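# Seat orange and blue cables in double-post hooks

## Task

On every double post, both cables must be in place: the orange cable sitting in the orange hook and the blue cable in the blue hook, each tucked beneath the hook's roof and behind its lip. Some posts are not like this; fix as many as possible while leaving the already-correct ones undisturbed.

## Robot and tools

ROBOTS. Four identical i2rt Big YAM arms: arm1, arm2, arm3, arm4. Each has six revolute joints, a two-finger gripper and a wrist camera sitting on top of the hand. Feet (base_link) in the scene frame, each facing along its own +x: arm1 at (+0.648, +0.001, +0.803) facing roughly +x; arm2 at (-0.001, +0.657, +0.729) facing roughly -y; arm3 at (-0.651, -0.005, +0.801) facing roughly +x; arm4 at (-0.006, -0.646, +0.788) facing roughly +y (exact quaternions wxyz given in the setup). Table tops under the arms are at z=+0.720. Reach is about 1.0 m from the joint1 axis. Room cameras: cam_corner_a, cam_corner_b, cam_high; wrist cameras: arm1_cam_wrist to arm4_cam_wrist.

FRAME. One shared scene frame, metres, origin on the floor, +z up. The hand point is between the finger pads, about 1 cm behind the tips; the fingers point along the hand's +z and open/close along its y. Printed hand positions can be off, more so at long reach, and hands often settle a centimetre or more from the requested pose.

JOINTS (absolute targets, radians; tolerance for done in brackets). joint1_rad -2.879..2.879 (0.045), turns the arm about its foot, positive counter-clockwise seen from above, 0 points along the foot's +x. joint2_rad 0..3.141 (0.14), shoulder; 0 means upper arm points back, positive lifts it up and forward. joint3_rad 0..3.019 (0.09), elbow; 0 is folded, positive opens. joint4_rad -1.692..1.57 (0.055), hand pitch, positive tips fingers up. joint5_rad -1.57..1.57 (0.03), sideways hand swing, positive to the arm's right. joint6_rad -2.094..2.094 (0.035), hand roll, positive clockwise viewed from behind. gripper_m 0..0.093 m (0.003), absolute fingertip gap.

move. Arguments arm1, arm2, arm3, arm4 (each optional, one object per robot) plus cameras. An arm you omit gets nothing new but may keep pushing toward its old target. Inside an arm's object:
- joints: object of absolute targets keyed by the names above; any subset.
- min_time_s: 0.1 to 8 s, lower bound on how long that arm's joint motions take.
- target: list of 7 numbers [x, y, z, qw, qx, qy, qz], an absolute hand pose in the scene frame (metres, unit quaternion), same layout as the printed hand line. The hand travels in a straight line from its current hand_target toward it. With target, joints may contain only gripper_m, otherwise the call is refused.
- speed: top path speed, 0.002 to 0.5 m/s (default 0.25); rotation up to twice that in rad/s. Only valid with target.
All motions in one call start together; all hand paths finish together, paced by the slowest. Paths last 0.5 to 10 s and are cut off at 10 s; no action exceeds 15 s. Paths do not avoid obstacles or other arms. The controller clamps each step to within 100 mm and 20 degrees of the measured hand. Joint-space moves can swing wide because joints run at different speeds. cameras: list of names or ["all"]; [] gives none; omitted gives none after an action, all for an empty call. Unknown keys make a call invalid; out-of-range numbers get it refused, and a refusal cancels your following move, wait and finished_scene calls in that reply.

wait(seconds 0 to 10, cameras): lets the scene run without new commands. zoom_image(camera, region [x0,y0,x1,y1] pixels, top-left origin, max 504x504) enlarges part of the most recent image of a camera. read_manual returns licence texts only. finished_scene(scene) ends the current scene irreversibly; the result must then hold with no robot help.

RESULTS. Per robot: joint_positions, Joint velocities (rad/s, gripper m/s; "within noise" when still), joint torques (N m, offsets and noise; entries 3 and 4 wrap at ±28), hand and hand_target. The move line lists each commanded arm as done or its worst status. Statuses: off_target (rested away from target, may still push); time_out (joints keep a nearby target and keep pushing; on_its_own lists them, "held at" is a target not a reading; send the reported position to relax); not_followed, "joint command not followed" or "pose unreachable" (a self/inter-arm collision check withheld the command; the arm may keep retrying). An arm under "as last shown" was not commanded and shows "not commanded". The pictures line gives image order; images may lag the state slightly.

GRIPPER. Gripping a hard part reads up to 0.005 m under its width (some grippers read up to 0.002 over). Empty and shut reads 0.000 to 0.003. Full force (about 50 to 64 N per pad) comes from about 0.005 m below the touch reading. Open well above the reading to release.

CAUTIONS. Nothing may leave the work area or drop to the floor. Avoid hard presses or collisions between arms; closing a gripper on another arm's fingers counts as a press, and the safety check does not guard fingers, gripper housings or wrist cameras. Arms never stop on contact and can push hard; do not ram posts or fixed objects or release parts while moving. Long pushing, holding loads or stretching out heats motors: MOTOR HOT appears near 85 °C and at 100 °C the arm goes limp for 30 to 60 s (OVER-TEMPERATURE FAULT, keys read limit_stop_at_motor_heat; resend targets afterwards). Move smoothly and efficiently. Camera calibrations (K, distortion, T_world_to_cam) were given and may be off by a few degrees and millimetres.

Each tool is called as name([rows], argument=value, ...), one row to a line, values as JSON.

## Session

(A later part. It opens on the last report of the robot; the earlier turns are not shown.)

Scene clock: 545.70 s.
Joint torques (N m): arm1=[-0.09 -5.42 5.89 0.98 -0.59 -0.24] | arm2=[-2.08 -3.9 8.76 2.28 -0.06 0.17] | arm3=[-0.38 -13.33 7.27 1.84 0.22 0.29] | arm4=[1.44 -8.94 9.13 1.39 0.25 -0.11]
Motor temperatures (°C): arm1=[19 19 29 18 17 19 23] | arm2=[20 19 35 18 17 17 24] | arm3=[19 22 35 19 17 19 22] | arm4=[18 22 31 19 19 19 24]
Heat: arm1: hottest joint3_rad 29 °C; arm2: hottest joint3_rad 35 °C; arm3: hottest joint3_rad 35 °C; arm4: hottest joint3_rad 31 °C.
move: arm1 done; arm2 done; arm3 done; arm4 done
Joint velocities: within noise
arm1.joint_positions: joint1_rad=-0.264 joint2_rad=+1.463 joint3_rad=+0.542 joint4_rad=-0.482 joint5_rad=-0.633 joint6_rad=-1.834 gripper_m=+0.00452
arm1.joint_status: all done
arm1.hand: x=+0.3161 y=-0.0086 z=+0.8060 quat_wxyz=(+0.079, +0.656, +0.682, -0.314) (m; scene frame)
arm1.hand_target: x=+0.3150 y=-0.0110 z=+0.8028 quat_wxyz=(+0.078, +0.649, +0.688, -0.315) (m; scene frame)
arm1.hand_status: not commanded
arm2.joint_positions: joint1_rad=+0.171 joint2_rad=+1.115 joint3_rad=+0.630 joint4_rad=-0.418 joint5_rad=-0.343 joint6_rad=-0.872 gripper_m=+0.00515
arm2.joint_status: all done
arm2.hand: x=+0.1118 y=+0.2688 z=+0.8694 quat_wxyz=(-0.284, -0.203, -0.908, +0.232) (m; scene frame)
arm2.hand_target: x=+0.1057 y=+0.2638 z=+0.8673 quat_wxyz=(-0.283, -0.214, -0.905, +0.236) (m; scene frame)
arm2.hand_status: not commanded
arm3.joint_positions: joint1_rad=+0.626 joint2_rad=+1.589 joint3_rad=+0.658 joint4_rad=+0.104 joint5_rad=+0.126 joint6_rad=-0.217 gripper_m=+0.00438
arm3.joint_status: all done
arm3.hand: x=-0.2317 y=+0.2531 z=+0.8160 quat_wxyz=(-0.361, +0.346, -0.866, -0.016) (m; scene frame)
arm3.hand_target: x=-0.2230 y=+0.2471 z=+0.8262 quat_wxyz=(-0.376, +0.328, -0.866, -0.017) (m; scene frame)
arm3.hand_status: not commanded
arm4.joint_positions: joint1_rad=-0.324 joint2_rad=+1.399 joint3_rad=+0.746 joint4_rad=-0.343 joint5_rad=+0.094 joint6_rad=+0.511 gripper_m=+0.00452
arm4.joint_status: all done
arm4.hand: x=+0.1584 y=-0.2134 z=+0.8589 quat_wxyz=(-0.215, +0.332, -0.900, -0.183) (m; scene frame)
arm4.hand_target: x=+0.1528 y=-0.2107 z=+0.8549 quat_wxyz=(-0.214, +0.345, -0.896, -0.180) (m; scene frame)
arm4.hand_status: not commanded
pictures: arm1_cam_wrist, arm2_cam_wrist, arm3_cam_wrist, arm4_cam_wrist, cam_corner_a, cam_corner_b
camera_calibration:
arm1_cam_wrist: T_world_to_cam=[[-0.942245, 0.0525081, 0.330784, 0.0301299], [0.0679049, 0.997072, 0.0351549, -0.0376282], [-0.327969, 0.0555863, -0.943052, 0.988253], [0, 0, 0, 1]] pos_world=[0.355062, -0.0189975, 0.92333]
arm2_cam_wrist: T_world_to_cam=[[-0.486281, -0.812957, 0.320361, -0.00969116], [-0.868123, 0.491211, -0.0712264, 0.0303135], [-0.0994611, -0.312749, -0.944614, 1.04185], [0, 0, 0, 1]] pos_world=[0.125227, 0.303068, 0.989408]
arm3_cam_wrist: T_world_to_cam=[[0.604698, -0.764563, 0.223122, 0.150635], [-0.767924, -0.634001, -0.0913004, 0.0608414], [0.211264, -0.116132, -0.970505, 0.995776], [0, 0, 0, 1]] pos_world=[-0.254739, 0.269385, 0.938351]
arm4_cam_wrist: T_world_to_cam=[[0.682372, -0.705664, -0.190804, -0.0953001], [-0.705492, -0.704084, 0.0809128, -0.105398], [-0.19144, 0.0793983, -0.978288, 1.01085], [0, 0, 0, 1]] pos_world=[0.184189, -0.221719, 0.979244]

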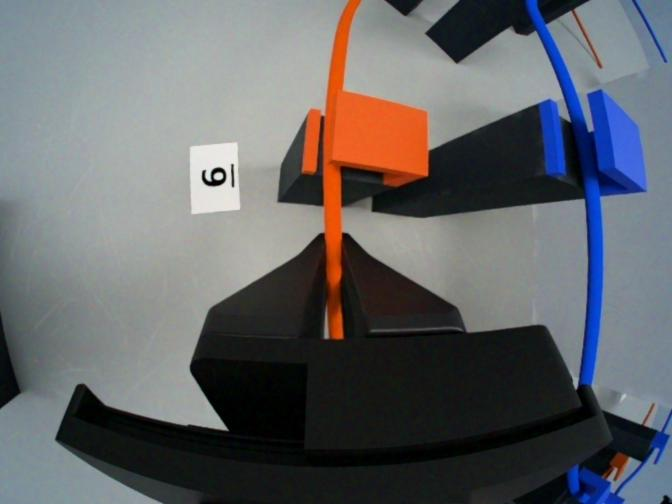

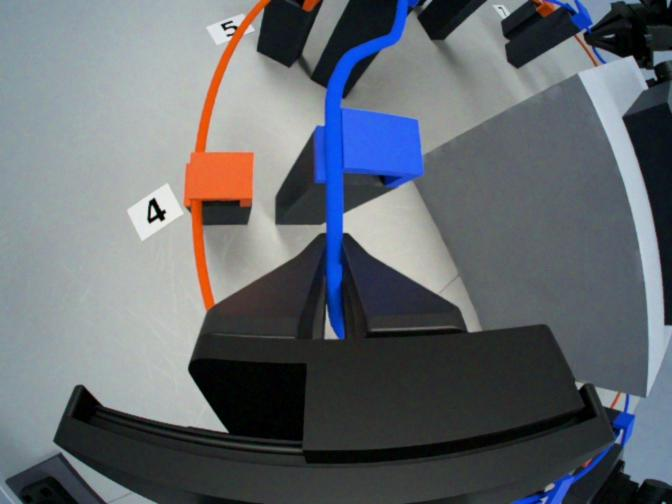

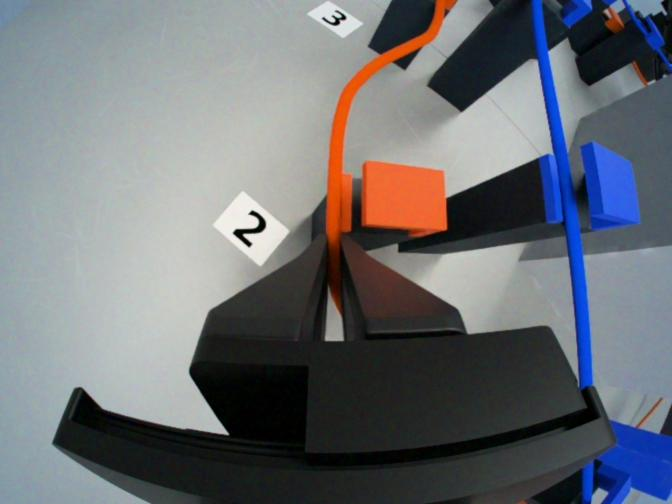

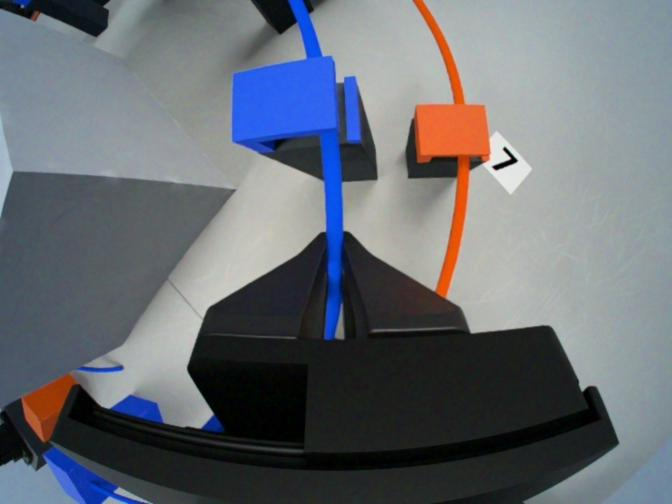

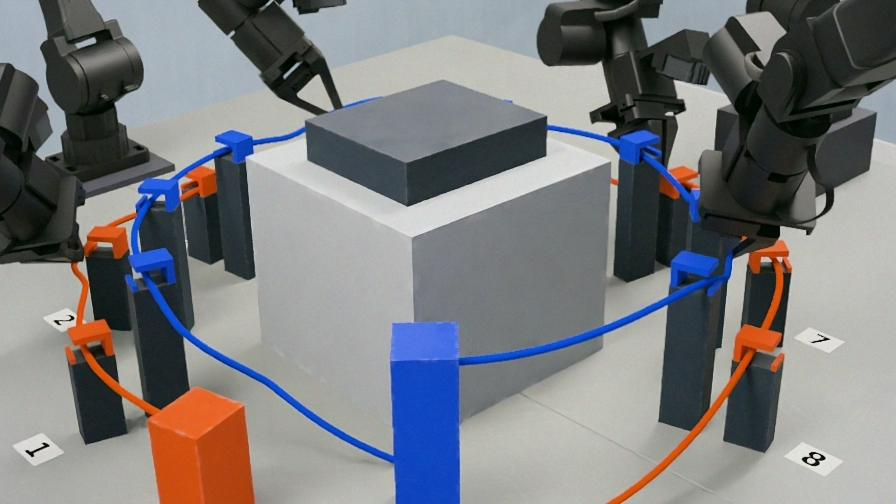

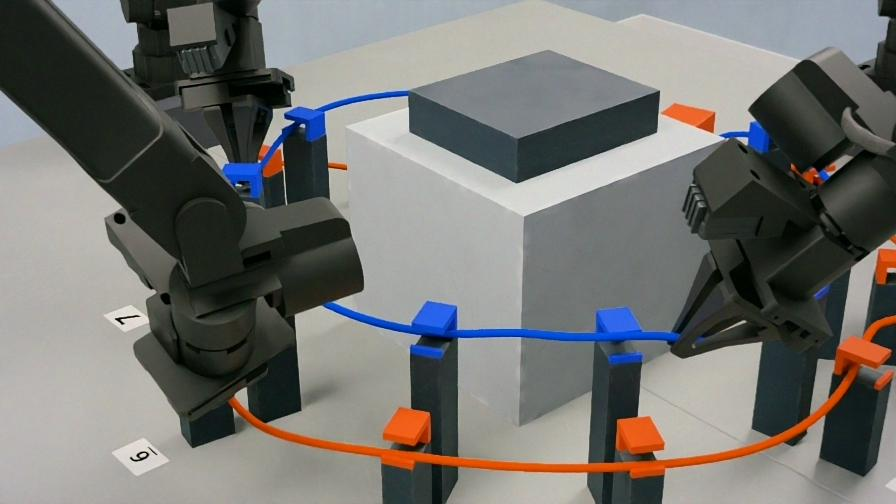

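move(arm1={"joints": {"joint1_rad": -0.246, "joint2_rad": 1.49, "joint3_rad": 0.542, "joint4_rad": -0.432}, "min_time_s": 0.8}, arm2={"joints": {"joint2_rad": 1.147, "joint3_rad": 0.63}, "min_time_s": 0.8}, arm3={"joints": {"joint1_rad": 0.592, "joint2_rad": 1.566, "joint3_rad": 0.658}, "min_time_s": 0.8}, arm4={"joints": {"joint1_rad": -0.284, "joint3_rad": 0.746}, "min_time_s": 0.8}, cameras=["arm1_cam_wrist", "arm2_cam_wrist", "arm3_cam_wrist", "arm4_cam_wrist", "cam_corner_a", "cam_corner_b"])

zoom_image(camera="cam_corner_b", region=[560, 280, 720, 440])

zoom_image(camera="arm1_cam_wrist", region=[230, 50, 430, 250])

zoom_image(camera="arm2_cam_wrist", region=[250, 70, 490, 310])

zoom_image(camera="arm3_cam_wrist", region=[270, 70, 510, 310])

zoom_image(camera="arm4_cam_wrist", region=[200, 40, 400, 240])

zoom_image(camera="cam_corner_a", region=[50, 200, 150, 370])

zoom_image(camera="cam_corner_a", region=[640, 130, 800, 330])

Scene clock: 583.93 s.
Joint torques (N m): arm1=[-0.03 -5.48 5.81 1.06 -0.58 -0.24] | arm2=[-1.61 -4.25 8.62 2.14 -0.06 0.15] | arm3=[-1.2 -13.68 7.31 1.83 0.59 0.28] | arm4=[1.73 -9.05 9.07 1.4 0.2 -0.11]
Motor temperatures (°C): arm1=[19 19 29 18 17 19 24] | arm2=[20 19 35 18 17 17 24] | arm3=[19 23 35 19 17 19 22] | arm4=[18 21 31 19 19 19 24]
Heat: arm1: hottest joint3_rad 29 °C; arm2: hottest joint3_rad 35 °C; arm3: hottest joint3_rad 35 °C; arm4: hottest joint3_rad 31 °C.
move: arm1 done; arm2 done; arm3 done; arm4 done
Joint velocities: within noise
arm1.joint_positions: joint1_rad=-0.254 joint2_rad=+1.477 joint3_rad=+0.542 joint4_rad=-0.447 joint5_rad=-0.633 joint6_rad=-1.834 gripper_m=+0.00452
arm1.joint_status: all done
arm1.hand: x=+0.3110 y=-0.0104 z=+0.8030 quat_wxyz=(+0.072, +0.650, +0.686, -0.318) (m; scene frame)
arm1.hand_target: x=+0.3100 y=-0.0129 z=+0.7997 quat_wxyz=(+0.071, +0.643, +0.693, -0.319) (m; scene frame)
arm1.hand_status: not commanded
arm2.joint_positions: joint1_rad=+0.167 joint2_rad=+1.137 joint3_rad=+0.630 joint4_rad=-0.415 joint5_rad=-0.343 joint6_rad=-0.872 gripper_m=+0.00515
arm2.joint_status: all done
arm2.hand: x=+0.1104 y=+0.2676 z=+0.8618 quat_wxyz=(-0.281, -0.207, -0.910, +0.225) (m; scene frame)
arm2.hand_target: x=+0.1058 y=+0.2637 z=+0.8597 quat_wxyz=(-0.280, -0.216, -0.907, +0.227) (m; scene frame)
arm2.hand_status: not commanded
arm3.joint_positions: joint1_rad=+0.622 joint2_rad=+1.588 joint3_rad=+0.658 joint4_rad=+0.104 joint5_rad=+0.116 joint6_rad=-0.217 gripper_m=+0.00438
arm3.joint_status: all done
arm3.hand: x=-0.2313 y=+0.2528 z=+0.8166 quat_wxyz=(-0.361, +0.346, -0.866, -0.020) (m; scene frame)
arm3.hand_target: x=-0.2184 y=+0.2406 z=+0.8295 quat_wxyz=(-0.379, +0.320, -0.868, -0.014) (m; scene frame)
arm3.hand_status: not commanded
arm4.joint_positions: joint1_rad=-0.299 joint2_rad=+1.399 joint3_rad=+0.746 joint4_rad=-0.343 joint5_rad=+0.095 joint6_rad=+0.510 gripper_m=+0.00452
arm4.joint_status: all done
arm4.hand: x=+0.1478 y=-0.2095 z=+0.8589 quat_wxyz=(-0.213, +0.343, -0.896, -0.185) (m; scene frame)
arm4.hand_target: x=+0.1414 y=-0.2067 z=+0.8548 quat_wxyz=(-0.212, +0.357, -0.891, -0.183) (m; scene frame)
arm4.hand_status: not commanded
pictures: arm1_cam_wrist, arm2_cam_wrist, arm3_cam_wrist, arm4_cam_wrist, cam_corner_a, cam_corner_b
camera_calibration:
arm1_cam_wrist: T_world_to_cam=[[-0.936066, 0.0417275, 0.349342, 0.00943767], [0.0592391, 0.997458, 0.0395893, -0.0363296], [-0.346802, 0.0577529, -0.936159, 0.984251], [0, 0, 0, 1]] pos_world=[0.352327, -0.0209999, 0.919556]
arm2_cam_wrist: T_world_to_cam=[[-0.488766, -0.81658, 0.307093, 0.00373195], [-0.866313, 0.495845, -0.0603295, 0.0182958], [-0.103007, -0.295525, -0.949765, 1.0344], [0, 0, 0, 1]] pos_world=[0.124224, 0.299667, 0.982397]
arm3_cam_wrist: T_world_to_cam=[[0.606988, -0.764662, 0.216467, 0.156051], [-0.766746, -0.635107, -0.0934865, 0.0634044], [0.208965, -0.10923, -0.971804, 0.995056], [0, 0, 0, 1]] pos_world=[-0.254038, 0.268285, 0.939147]
arm4_cam_wrist: T_world_to_cam=[[0.699885, -0.688602, -0.189706, -0.0853182], [-0.687875, -0.721344, 0.0805704, -0.116028], [-0.192324, 0.074104, -0.97853, 1.00772], [0, 0, 0, 1]] pos_world=[0.173709, -0.217122, 0.979244]

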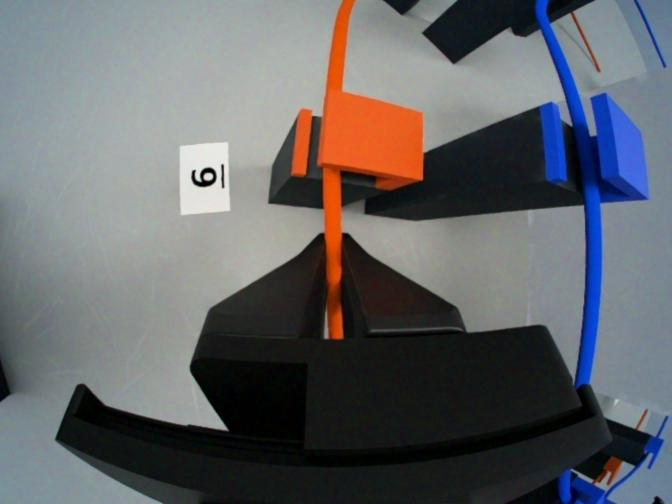

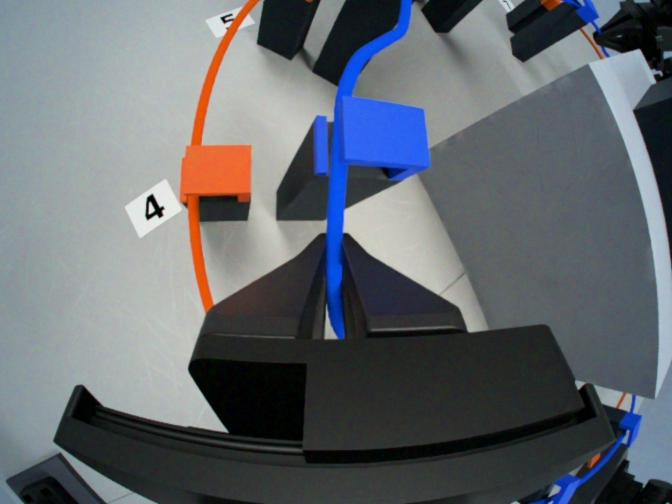

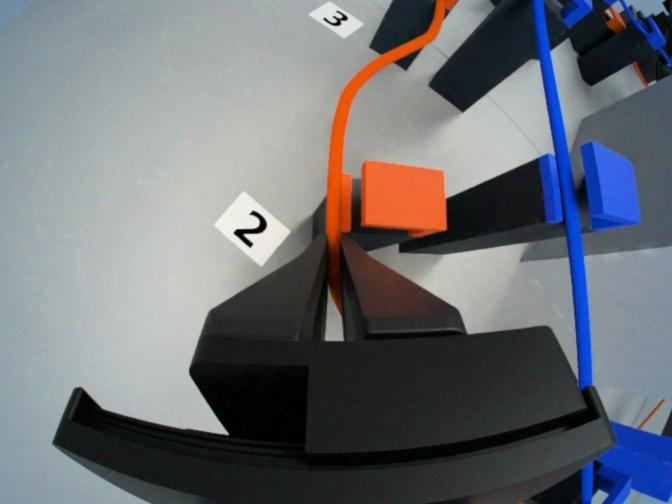

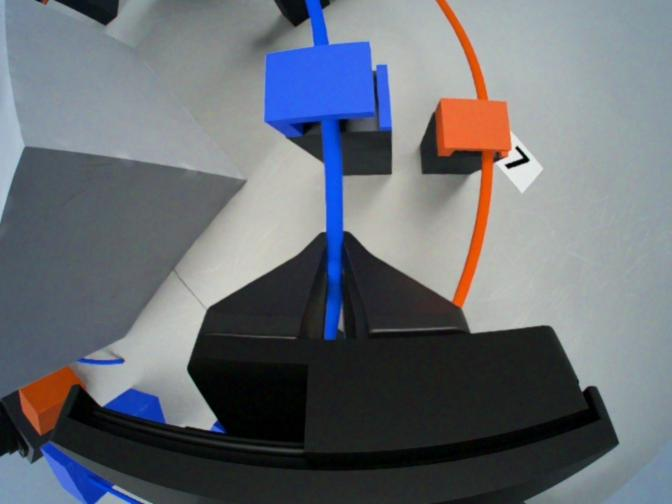

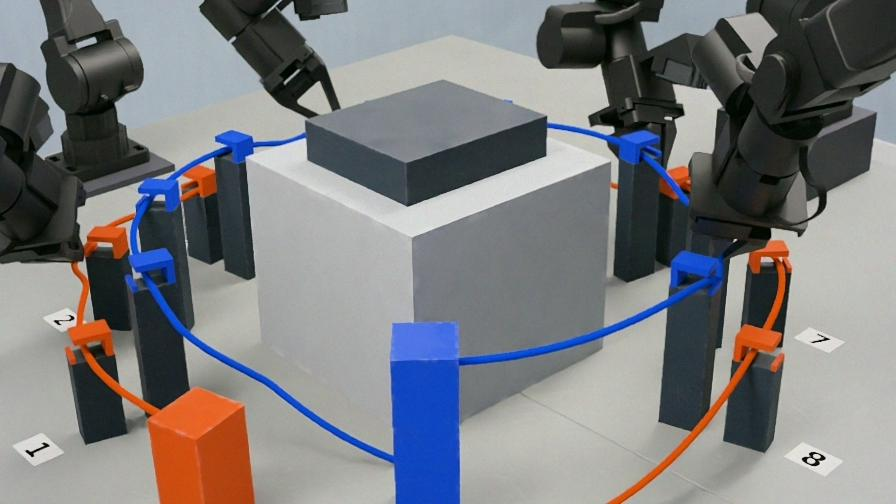

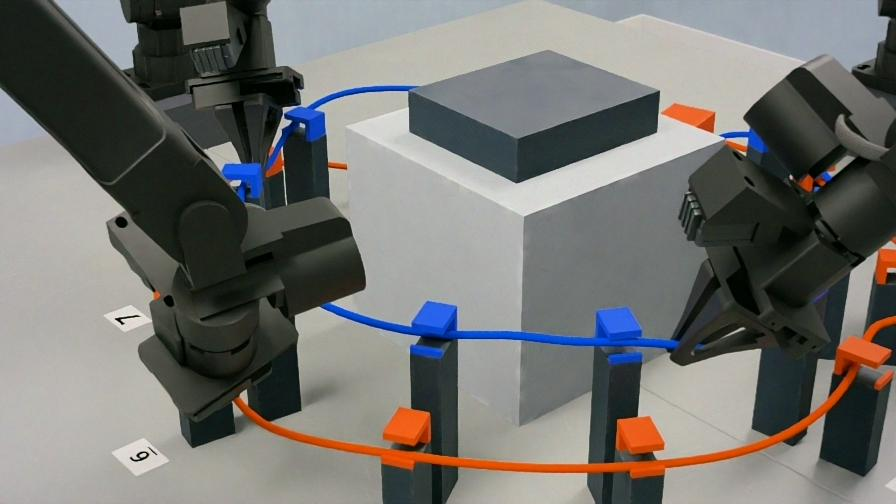

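Scaled by 3.150 from the camera's 896x504 image, which has a finer 1280x720 frame.

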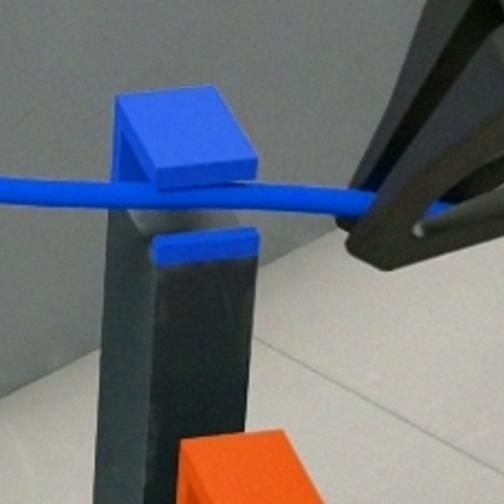

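Scaled by 2.520 from the camera's 672x504 image, which has a finer 960x720 frame.

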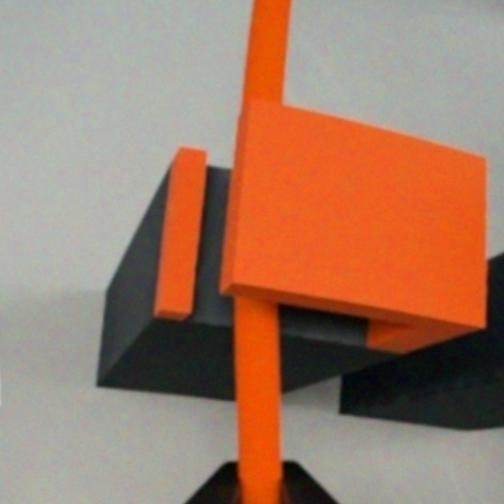

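Scaled by 2.100 from the camera's 672x504 image, which has a finer 960x720 frame.

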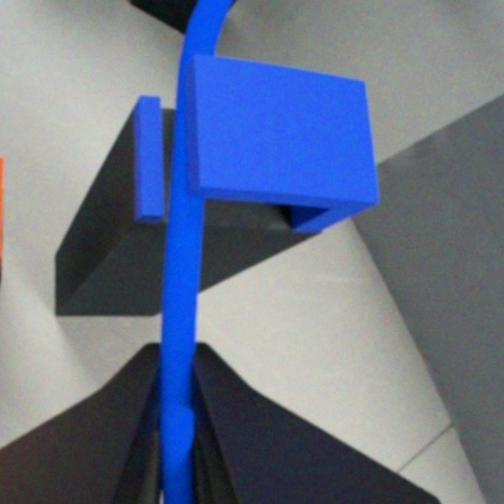

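Scaled by 2.100 from the camera's 672x504 image, which has a finer 960x720 frame.

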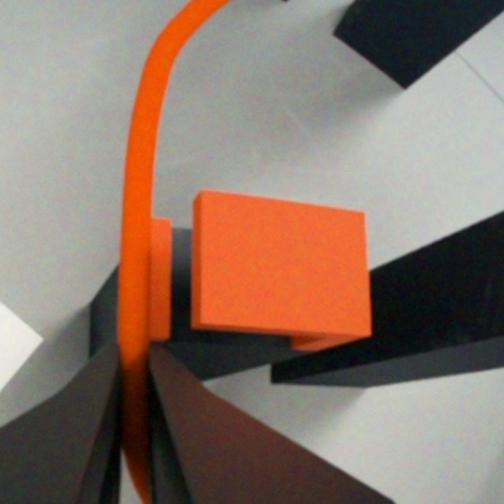

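Scaled by 2.520 from the camera's 672x504 image, which has a finer 960x720 frame.

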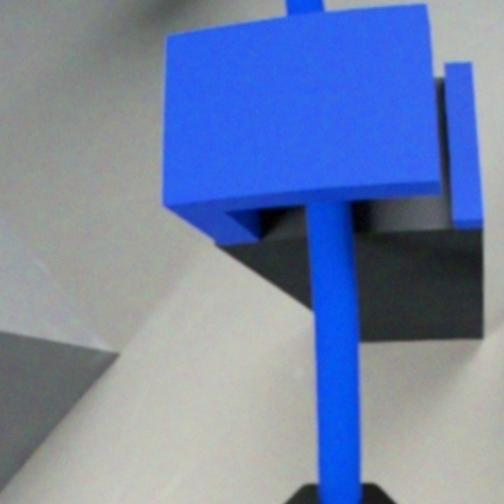

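Scaled by 2.965 from the camera's 896x504 image, which has a finer 1280x720 frame.

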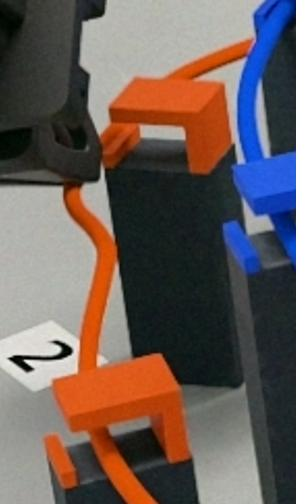

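Scaled by 2.520 from the camera's 896x504 image, which has a finer 1280x720 frame.

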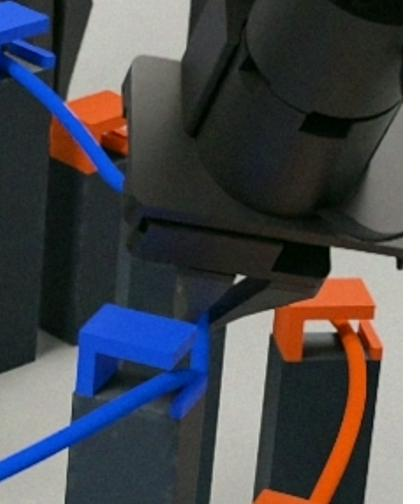

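move(arm1={"joints": {"gripper_m": 0.035}}, arm2={"joints": {"joint1_rad": 0.136, "joint2_rad": 1.156, "joint3_rad": 0.63, "joint4_rad": -0.378}, "min_time_s": 0.8}, arm3={"joints": {"joint1_rad": 0.6, "joint2_rad": 1.546, "joint3_rad": 0.658}, "min_time_s": 0.8}, arm4={"joints": {"gripper_m": 0.035}}, cameras=["arm1_cam_wrist", "arm2_cam_wrist", "arm3_cam_wrist", "arm4_cam_wrist", "cam_corner_a", "cam_corner_b"])

zoom_image(camera="cam_corner_b", region=[560, 280, 720, 440])

zoom_image(camera="arm2_cam_wrist", region=[250, 70, 490, 310])

zoom_image(camera="arm3_cam_wrist", region=[270, 70, 510, 310])

zoom_image(camera="cam_corner_a", region=[50, 200, 150, 370])

zoom_image(camera="cam_corner_a", region=[640, 130, 800, 330])

Scene clock: 605.13 s.
Joint torques (N m): arm1=[-0.09 -5.54 5.81 1.01 -0.58 -0.24] | arm2=[-1.67 -4.25 8.62 2.1 -0.06 0.16] | arm3=[0.67 -13.57 7.45 1.87 0.24 0.28] | arm4=[1.44 -9.05 9.13 1.43 0.19 -0.12]
Motor temperatures (°C): arm1=[19 19 29 18 17 19 24] | arm2=[20 19 35 18 17 17 24] | arm3=[19 22 35 19 17 19 22] | arm4=[18 21 31 19 19 19 24]
Heat: arm1: hottest joint3_rad 29 °C; arm2: hottest joint3_rad 35 °C; arm3: hottest joint3_rad 35 °C; arm4: hottest joint3_rad 31 °C.
move: arm1 done; arm2 done; arm3 done; arm4 done
Joint velocities: within noise
arm1.joint_positions: joint1_rad=-0.254 joint2_rad=+1.478 joint3_rad=+0.542 joint4_rad=-0.447 joint5_rad=-0.633 joint6_rad=-1.834 gripper_m=+0.03495
arm1.joint_status: all done
arm1.hand: x=+0.3111 y=-0.0105 z=+0.8029 quat_wxyz=(+0.072, +0.650, +0.687, -0.318) (m; scene frame)
arm1.hand_target: x=+0.3100 y=-0.0129 z=+0.7997 quat_wxyz=(+0.071, +0.643, +0.693, -0.319) (m; scene frame)
arm1.hand_status: not commanded
arm2.joint_positions: joint1_rad=+0.147 joint2_rad=+1.145 joint3_rad=+0.630 joint4_rad=-0.391 joint5_rad=-0.343 joint6_rad=-0.872 gripper_m=+0.00515
arm2.joint_status: all done
arm2.hand: x=+0.1034 y=+0.2612 z=+0.8620 quat_wxyz=(-0.281, -0.214, -0.906, +0.234) (m; scene frame)
arm2.hand_target: x=+0.0986 y=+0.2573 z=+0.8598 quat_wxyz=(-0.280, -0.223, -0.903, +0.236) (m; scene frame)
arm2.hand_status: not commanded
arm3.joint_positions: joint1_rad=+0.606 joint2_rad=+1.567 joint3_rad=+0.658 joint4_rad=+0.104 joint5_rad=+0.125 joint6_rad=-0.217 gripper_m=+0.00438
arm3.joint_status: all done
arm3.hand: x=-0.2246 y=+0.2460 z=+0.8263 quat_wxyz=(-0.372, +0.335, -0.866, -0.015) (m; scene frame)
arm3.hand_target: x=-0.2187 y=+0.2450 z=+0.8389 quat_wxyz=(-0.388, +0.322, -0.863, -0.018) (m; scene frame)
arm3.hand_status: not commanded
arm4.joint_positions: joint1_rad=-0.297 joint2_rad=+1.399 joint3_rad=+0.746 joint4_rad=-0.343 joint5_rad=+0.095 joint6_rad=+0.510 gripper_m=+0.03491
arm4.joint_status: all done
arm4.hand: x=+0.1468 y=-0.2091 z=+0.8589 quat_wxyz=(-0.213, +0.344, -0.895, -0.186) (m; scene frame)
arm4.hand_target: x=+0.1414 y=-0.2066 z=+0.8548 quat_wxyz=(-0.212, +0.356, -0.891, -0.183) (m; scene frame)
arm4.hand_status: not commanded
pictures: arm1_cam_wrist, arm2_cam_wrist, arm3_cam_wrist, arm4_cam_wrist, cam_corner_a, cam_corner_b
camera_calibration:
arm1_cam_wrist: T_world_to_cam=[[-0.936213, 0.0413776, 0.348989, 0.00984595], [0.0588248, 0.997485, 0.03954, -0.0360335], [-0.346475, 0.057547, -0.936292, 0.984166], [0, 0, 0, 1]] pos_world=[0.352327, -0.0211003, 0.919456]
arm2_cam_wrist: T_world_to_cam=[[-0.504948, -0.802529, 0.317765, -0.0161787], [-0.856518, 0.511426, -0.0694314, 0.0181968], [-0.106793, -0.307231, -0.945624, 1.03181], [0, 0, 0, 1]] pos_world=[0.117606, 0.294713, 0.982106]
arm3_cam_wrist: T_world_to_cam=[[0.585365, -0.779058, 0.224538, 0.136617], [-0.778448, -0.617462, -0.112954, 0.0742813], [0.226641, -0.108672, -0.967897, 1.00292], [0, 0, 0, 1]] pos_world=[-0.24945, 0.261288, 0.948441]
arm4_cam_wrist: T_world_to_cam=[[0.701426, -0.687021, -0.189744, -0.0842306], [-0.686249, -0.722891, 0.0805743, -0.117046], [-0.19252, 0.0736946, -0.978522, 1.00743], [0, 0, 0, 1]] pos_world=[0.17271, -0.216722, 0.979244]

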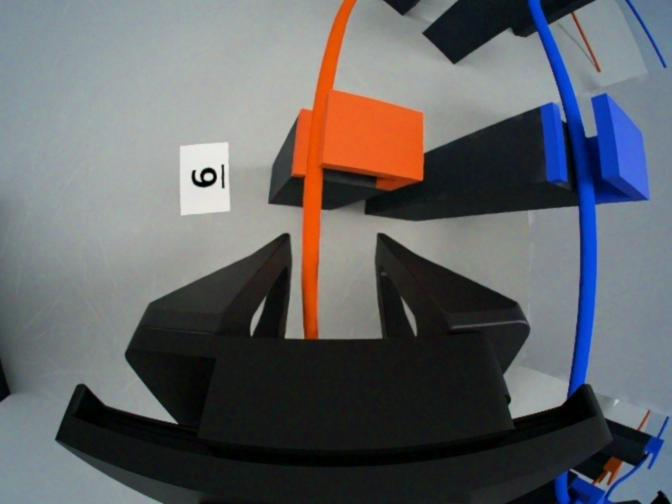

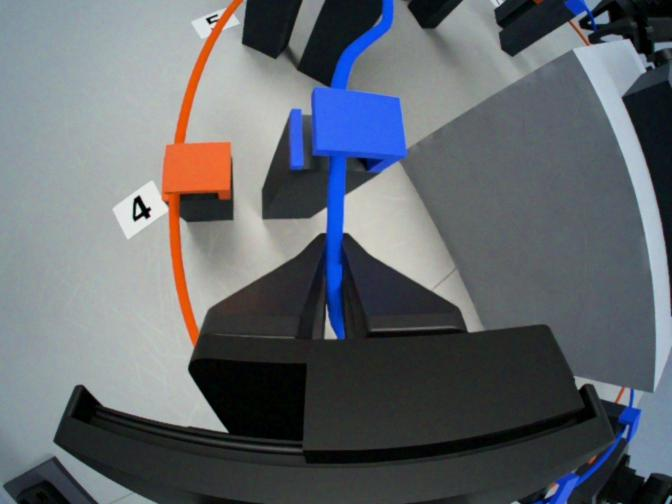

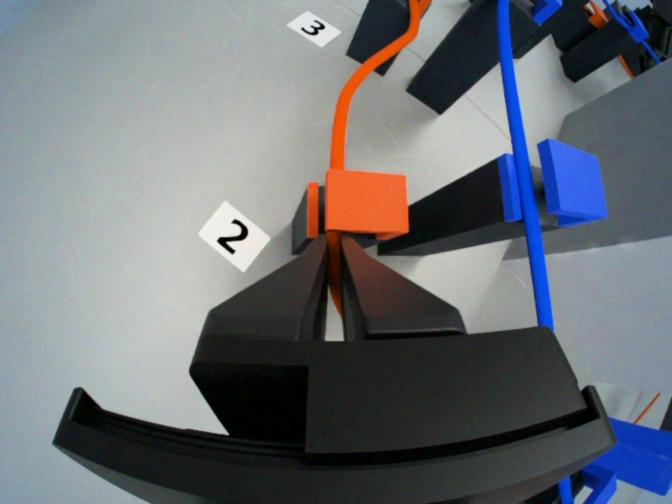

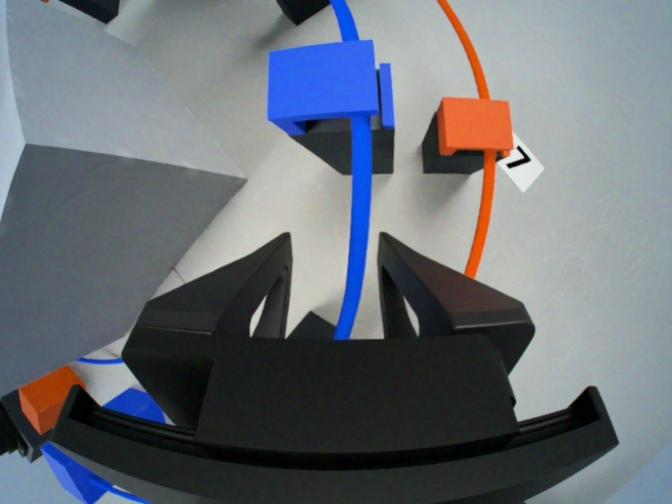

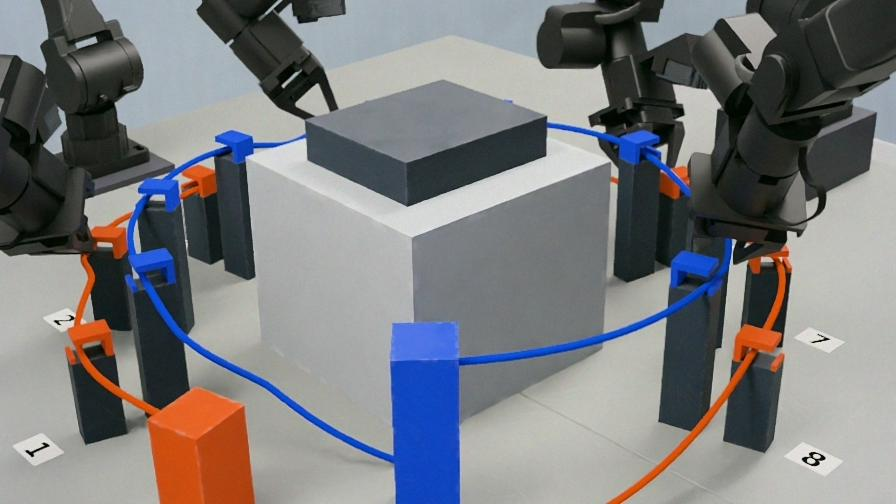

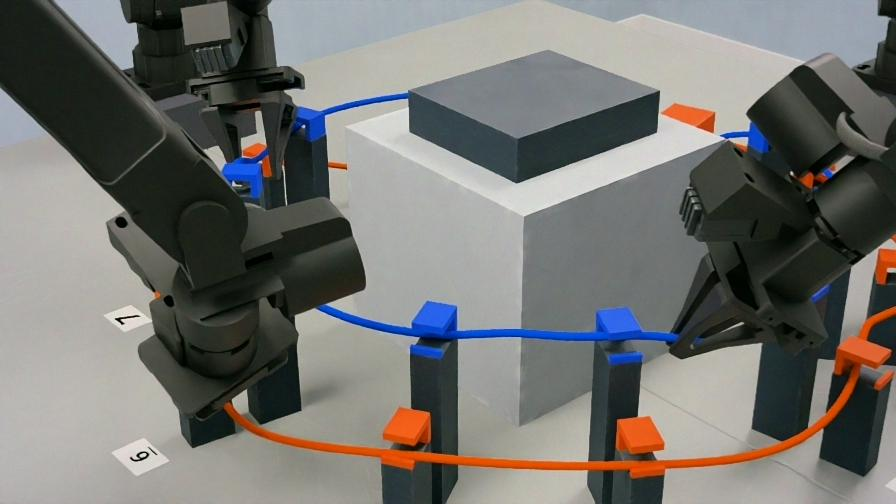

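Scaled by 3.150 from the camera's 896x504 image, which has a finer 1280x720 frame.

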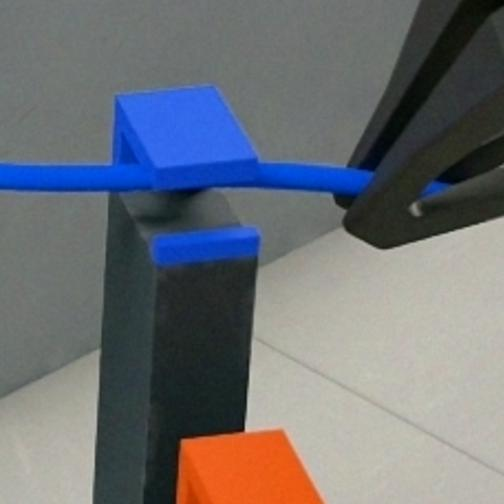

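Scaled by 2.100 from the camera's 672x504 image, which has a finer 960x720 frame.

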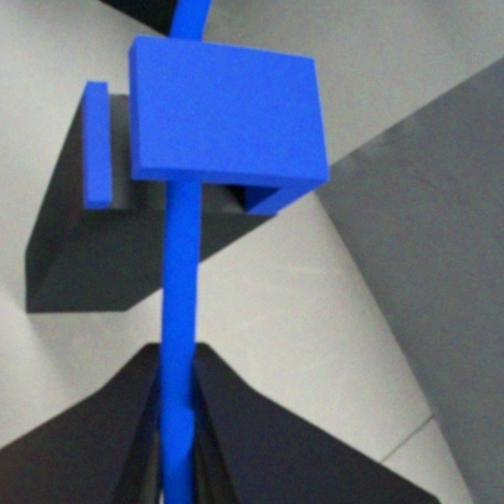

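Scaled by 2.100 from the camera's 672x504 image, which has a finer 960x720 frame.

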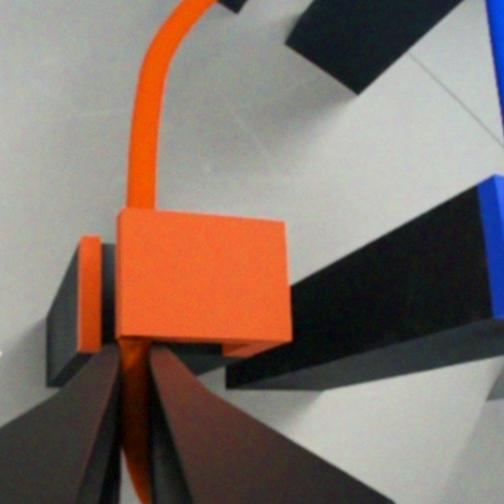

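Scaled by 2.965 from the camera's 896x504 image, which has a finer 1280x720 frame.

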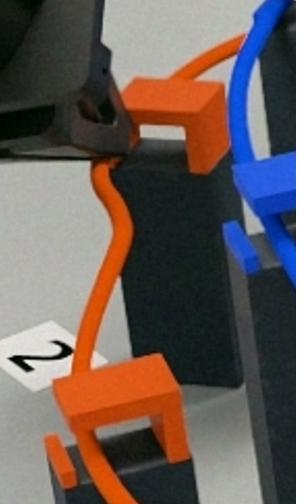

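Scaled by 2.520 from the camera's 896x504 image, which has a finer 1280x720 frame.

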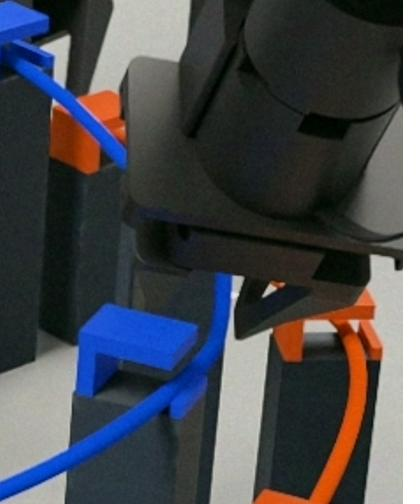

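zoom_image(camera="arm1_cam_wrist", region=[260, 60, 440, 240])

zoom_image(camera="arm4_cam_wrist", region=[240, 20, 420, 200])

zoom_image(camera="cam_corner_a", region=[660, 230, 760, 320])

zoom_image(camera="cam_corner_b", region=[360, 390, 500, 500])

zoom_image(camera="cam_corner_b", region=[580, 390, 720, 500])

zoom_image(camera="cam_corner_a", region=[50, 300, 130, 400])

Scaled by 2.800 from the camera's 672x504 image, which has a finer 960x720 frame.

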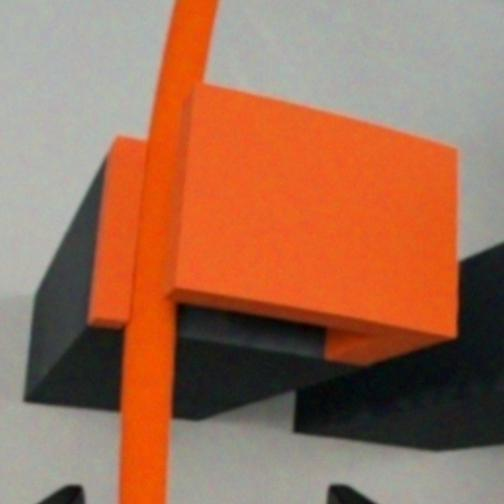

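Scaled by 2.800 from the camera's 672x504 image, which has a finer 960x720 frame.

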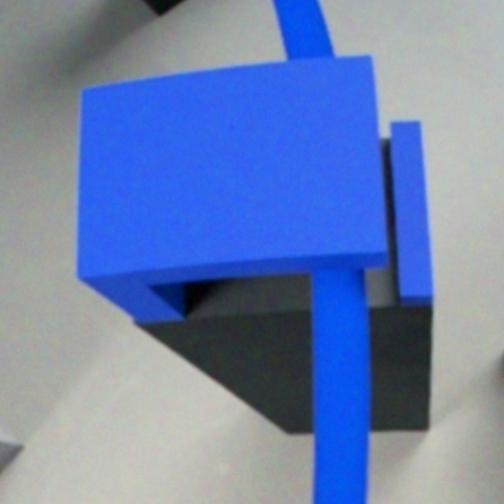

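Scaled by 5.040 from the camera's 896x504 image, which has a finer 1280x720 frame.

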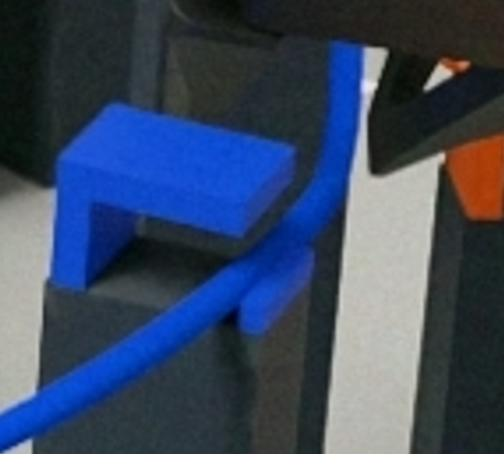

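Scaled by 3.600 from the camera's 896x504 image, which has a finer 1280x720 frame.

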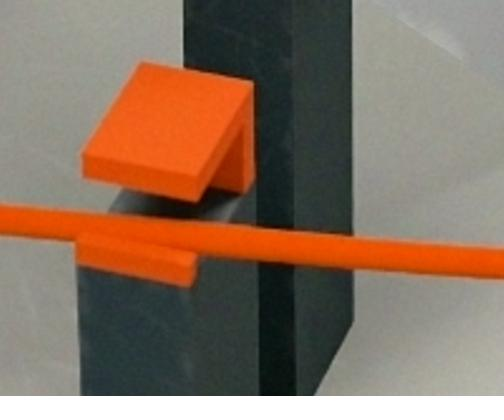

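Scaled by 3.600 from the camera's 896x504 image, which has a finer 1280x720 frame.

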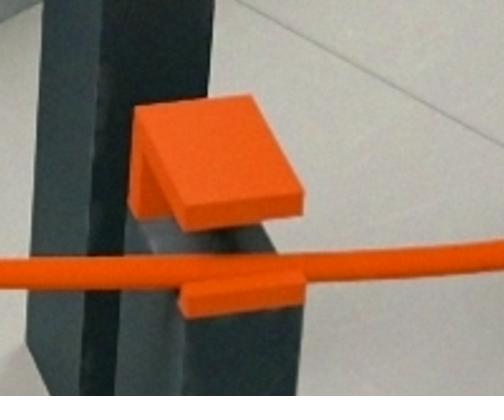

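Scaled by 5.040 from the camera's 896x504 image, which has a finer 1280x720 frame.

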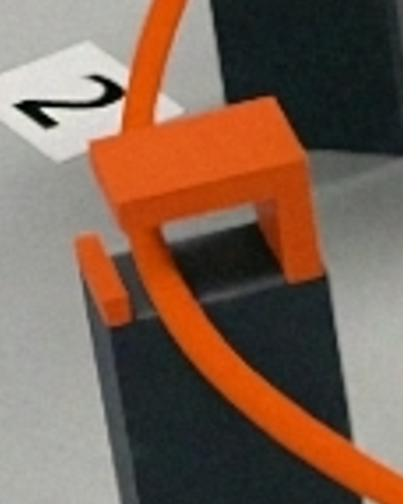

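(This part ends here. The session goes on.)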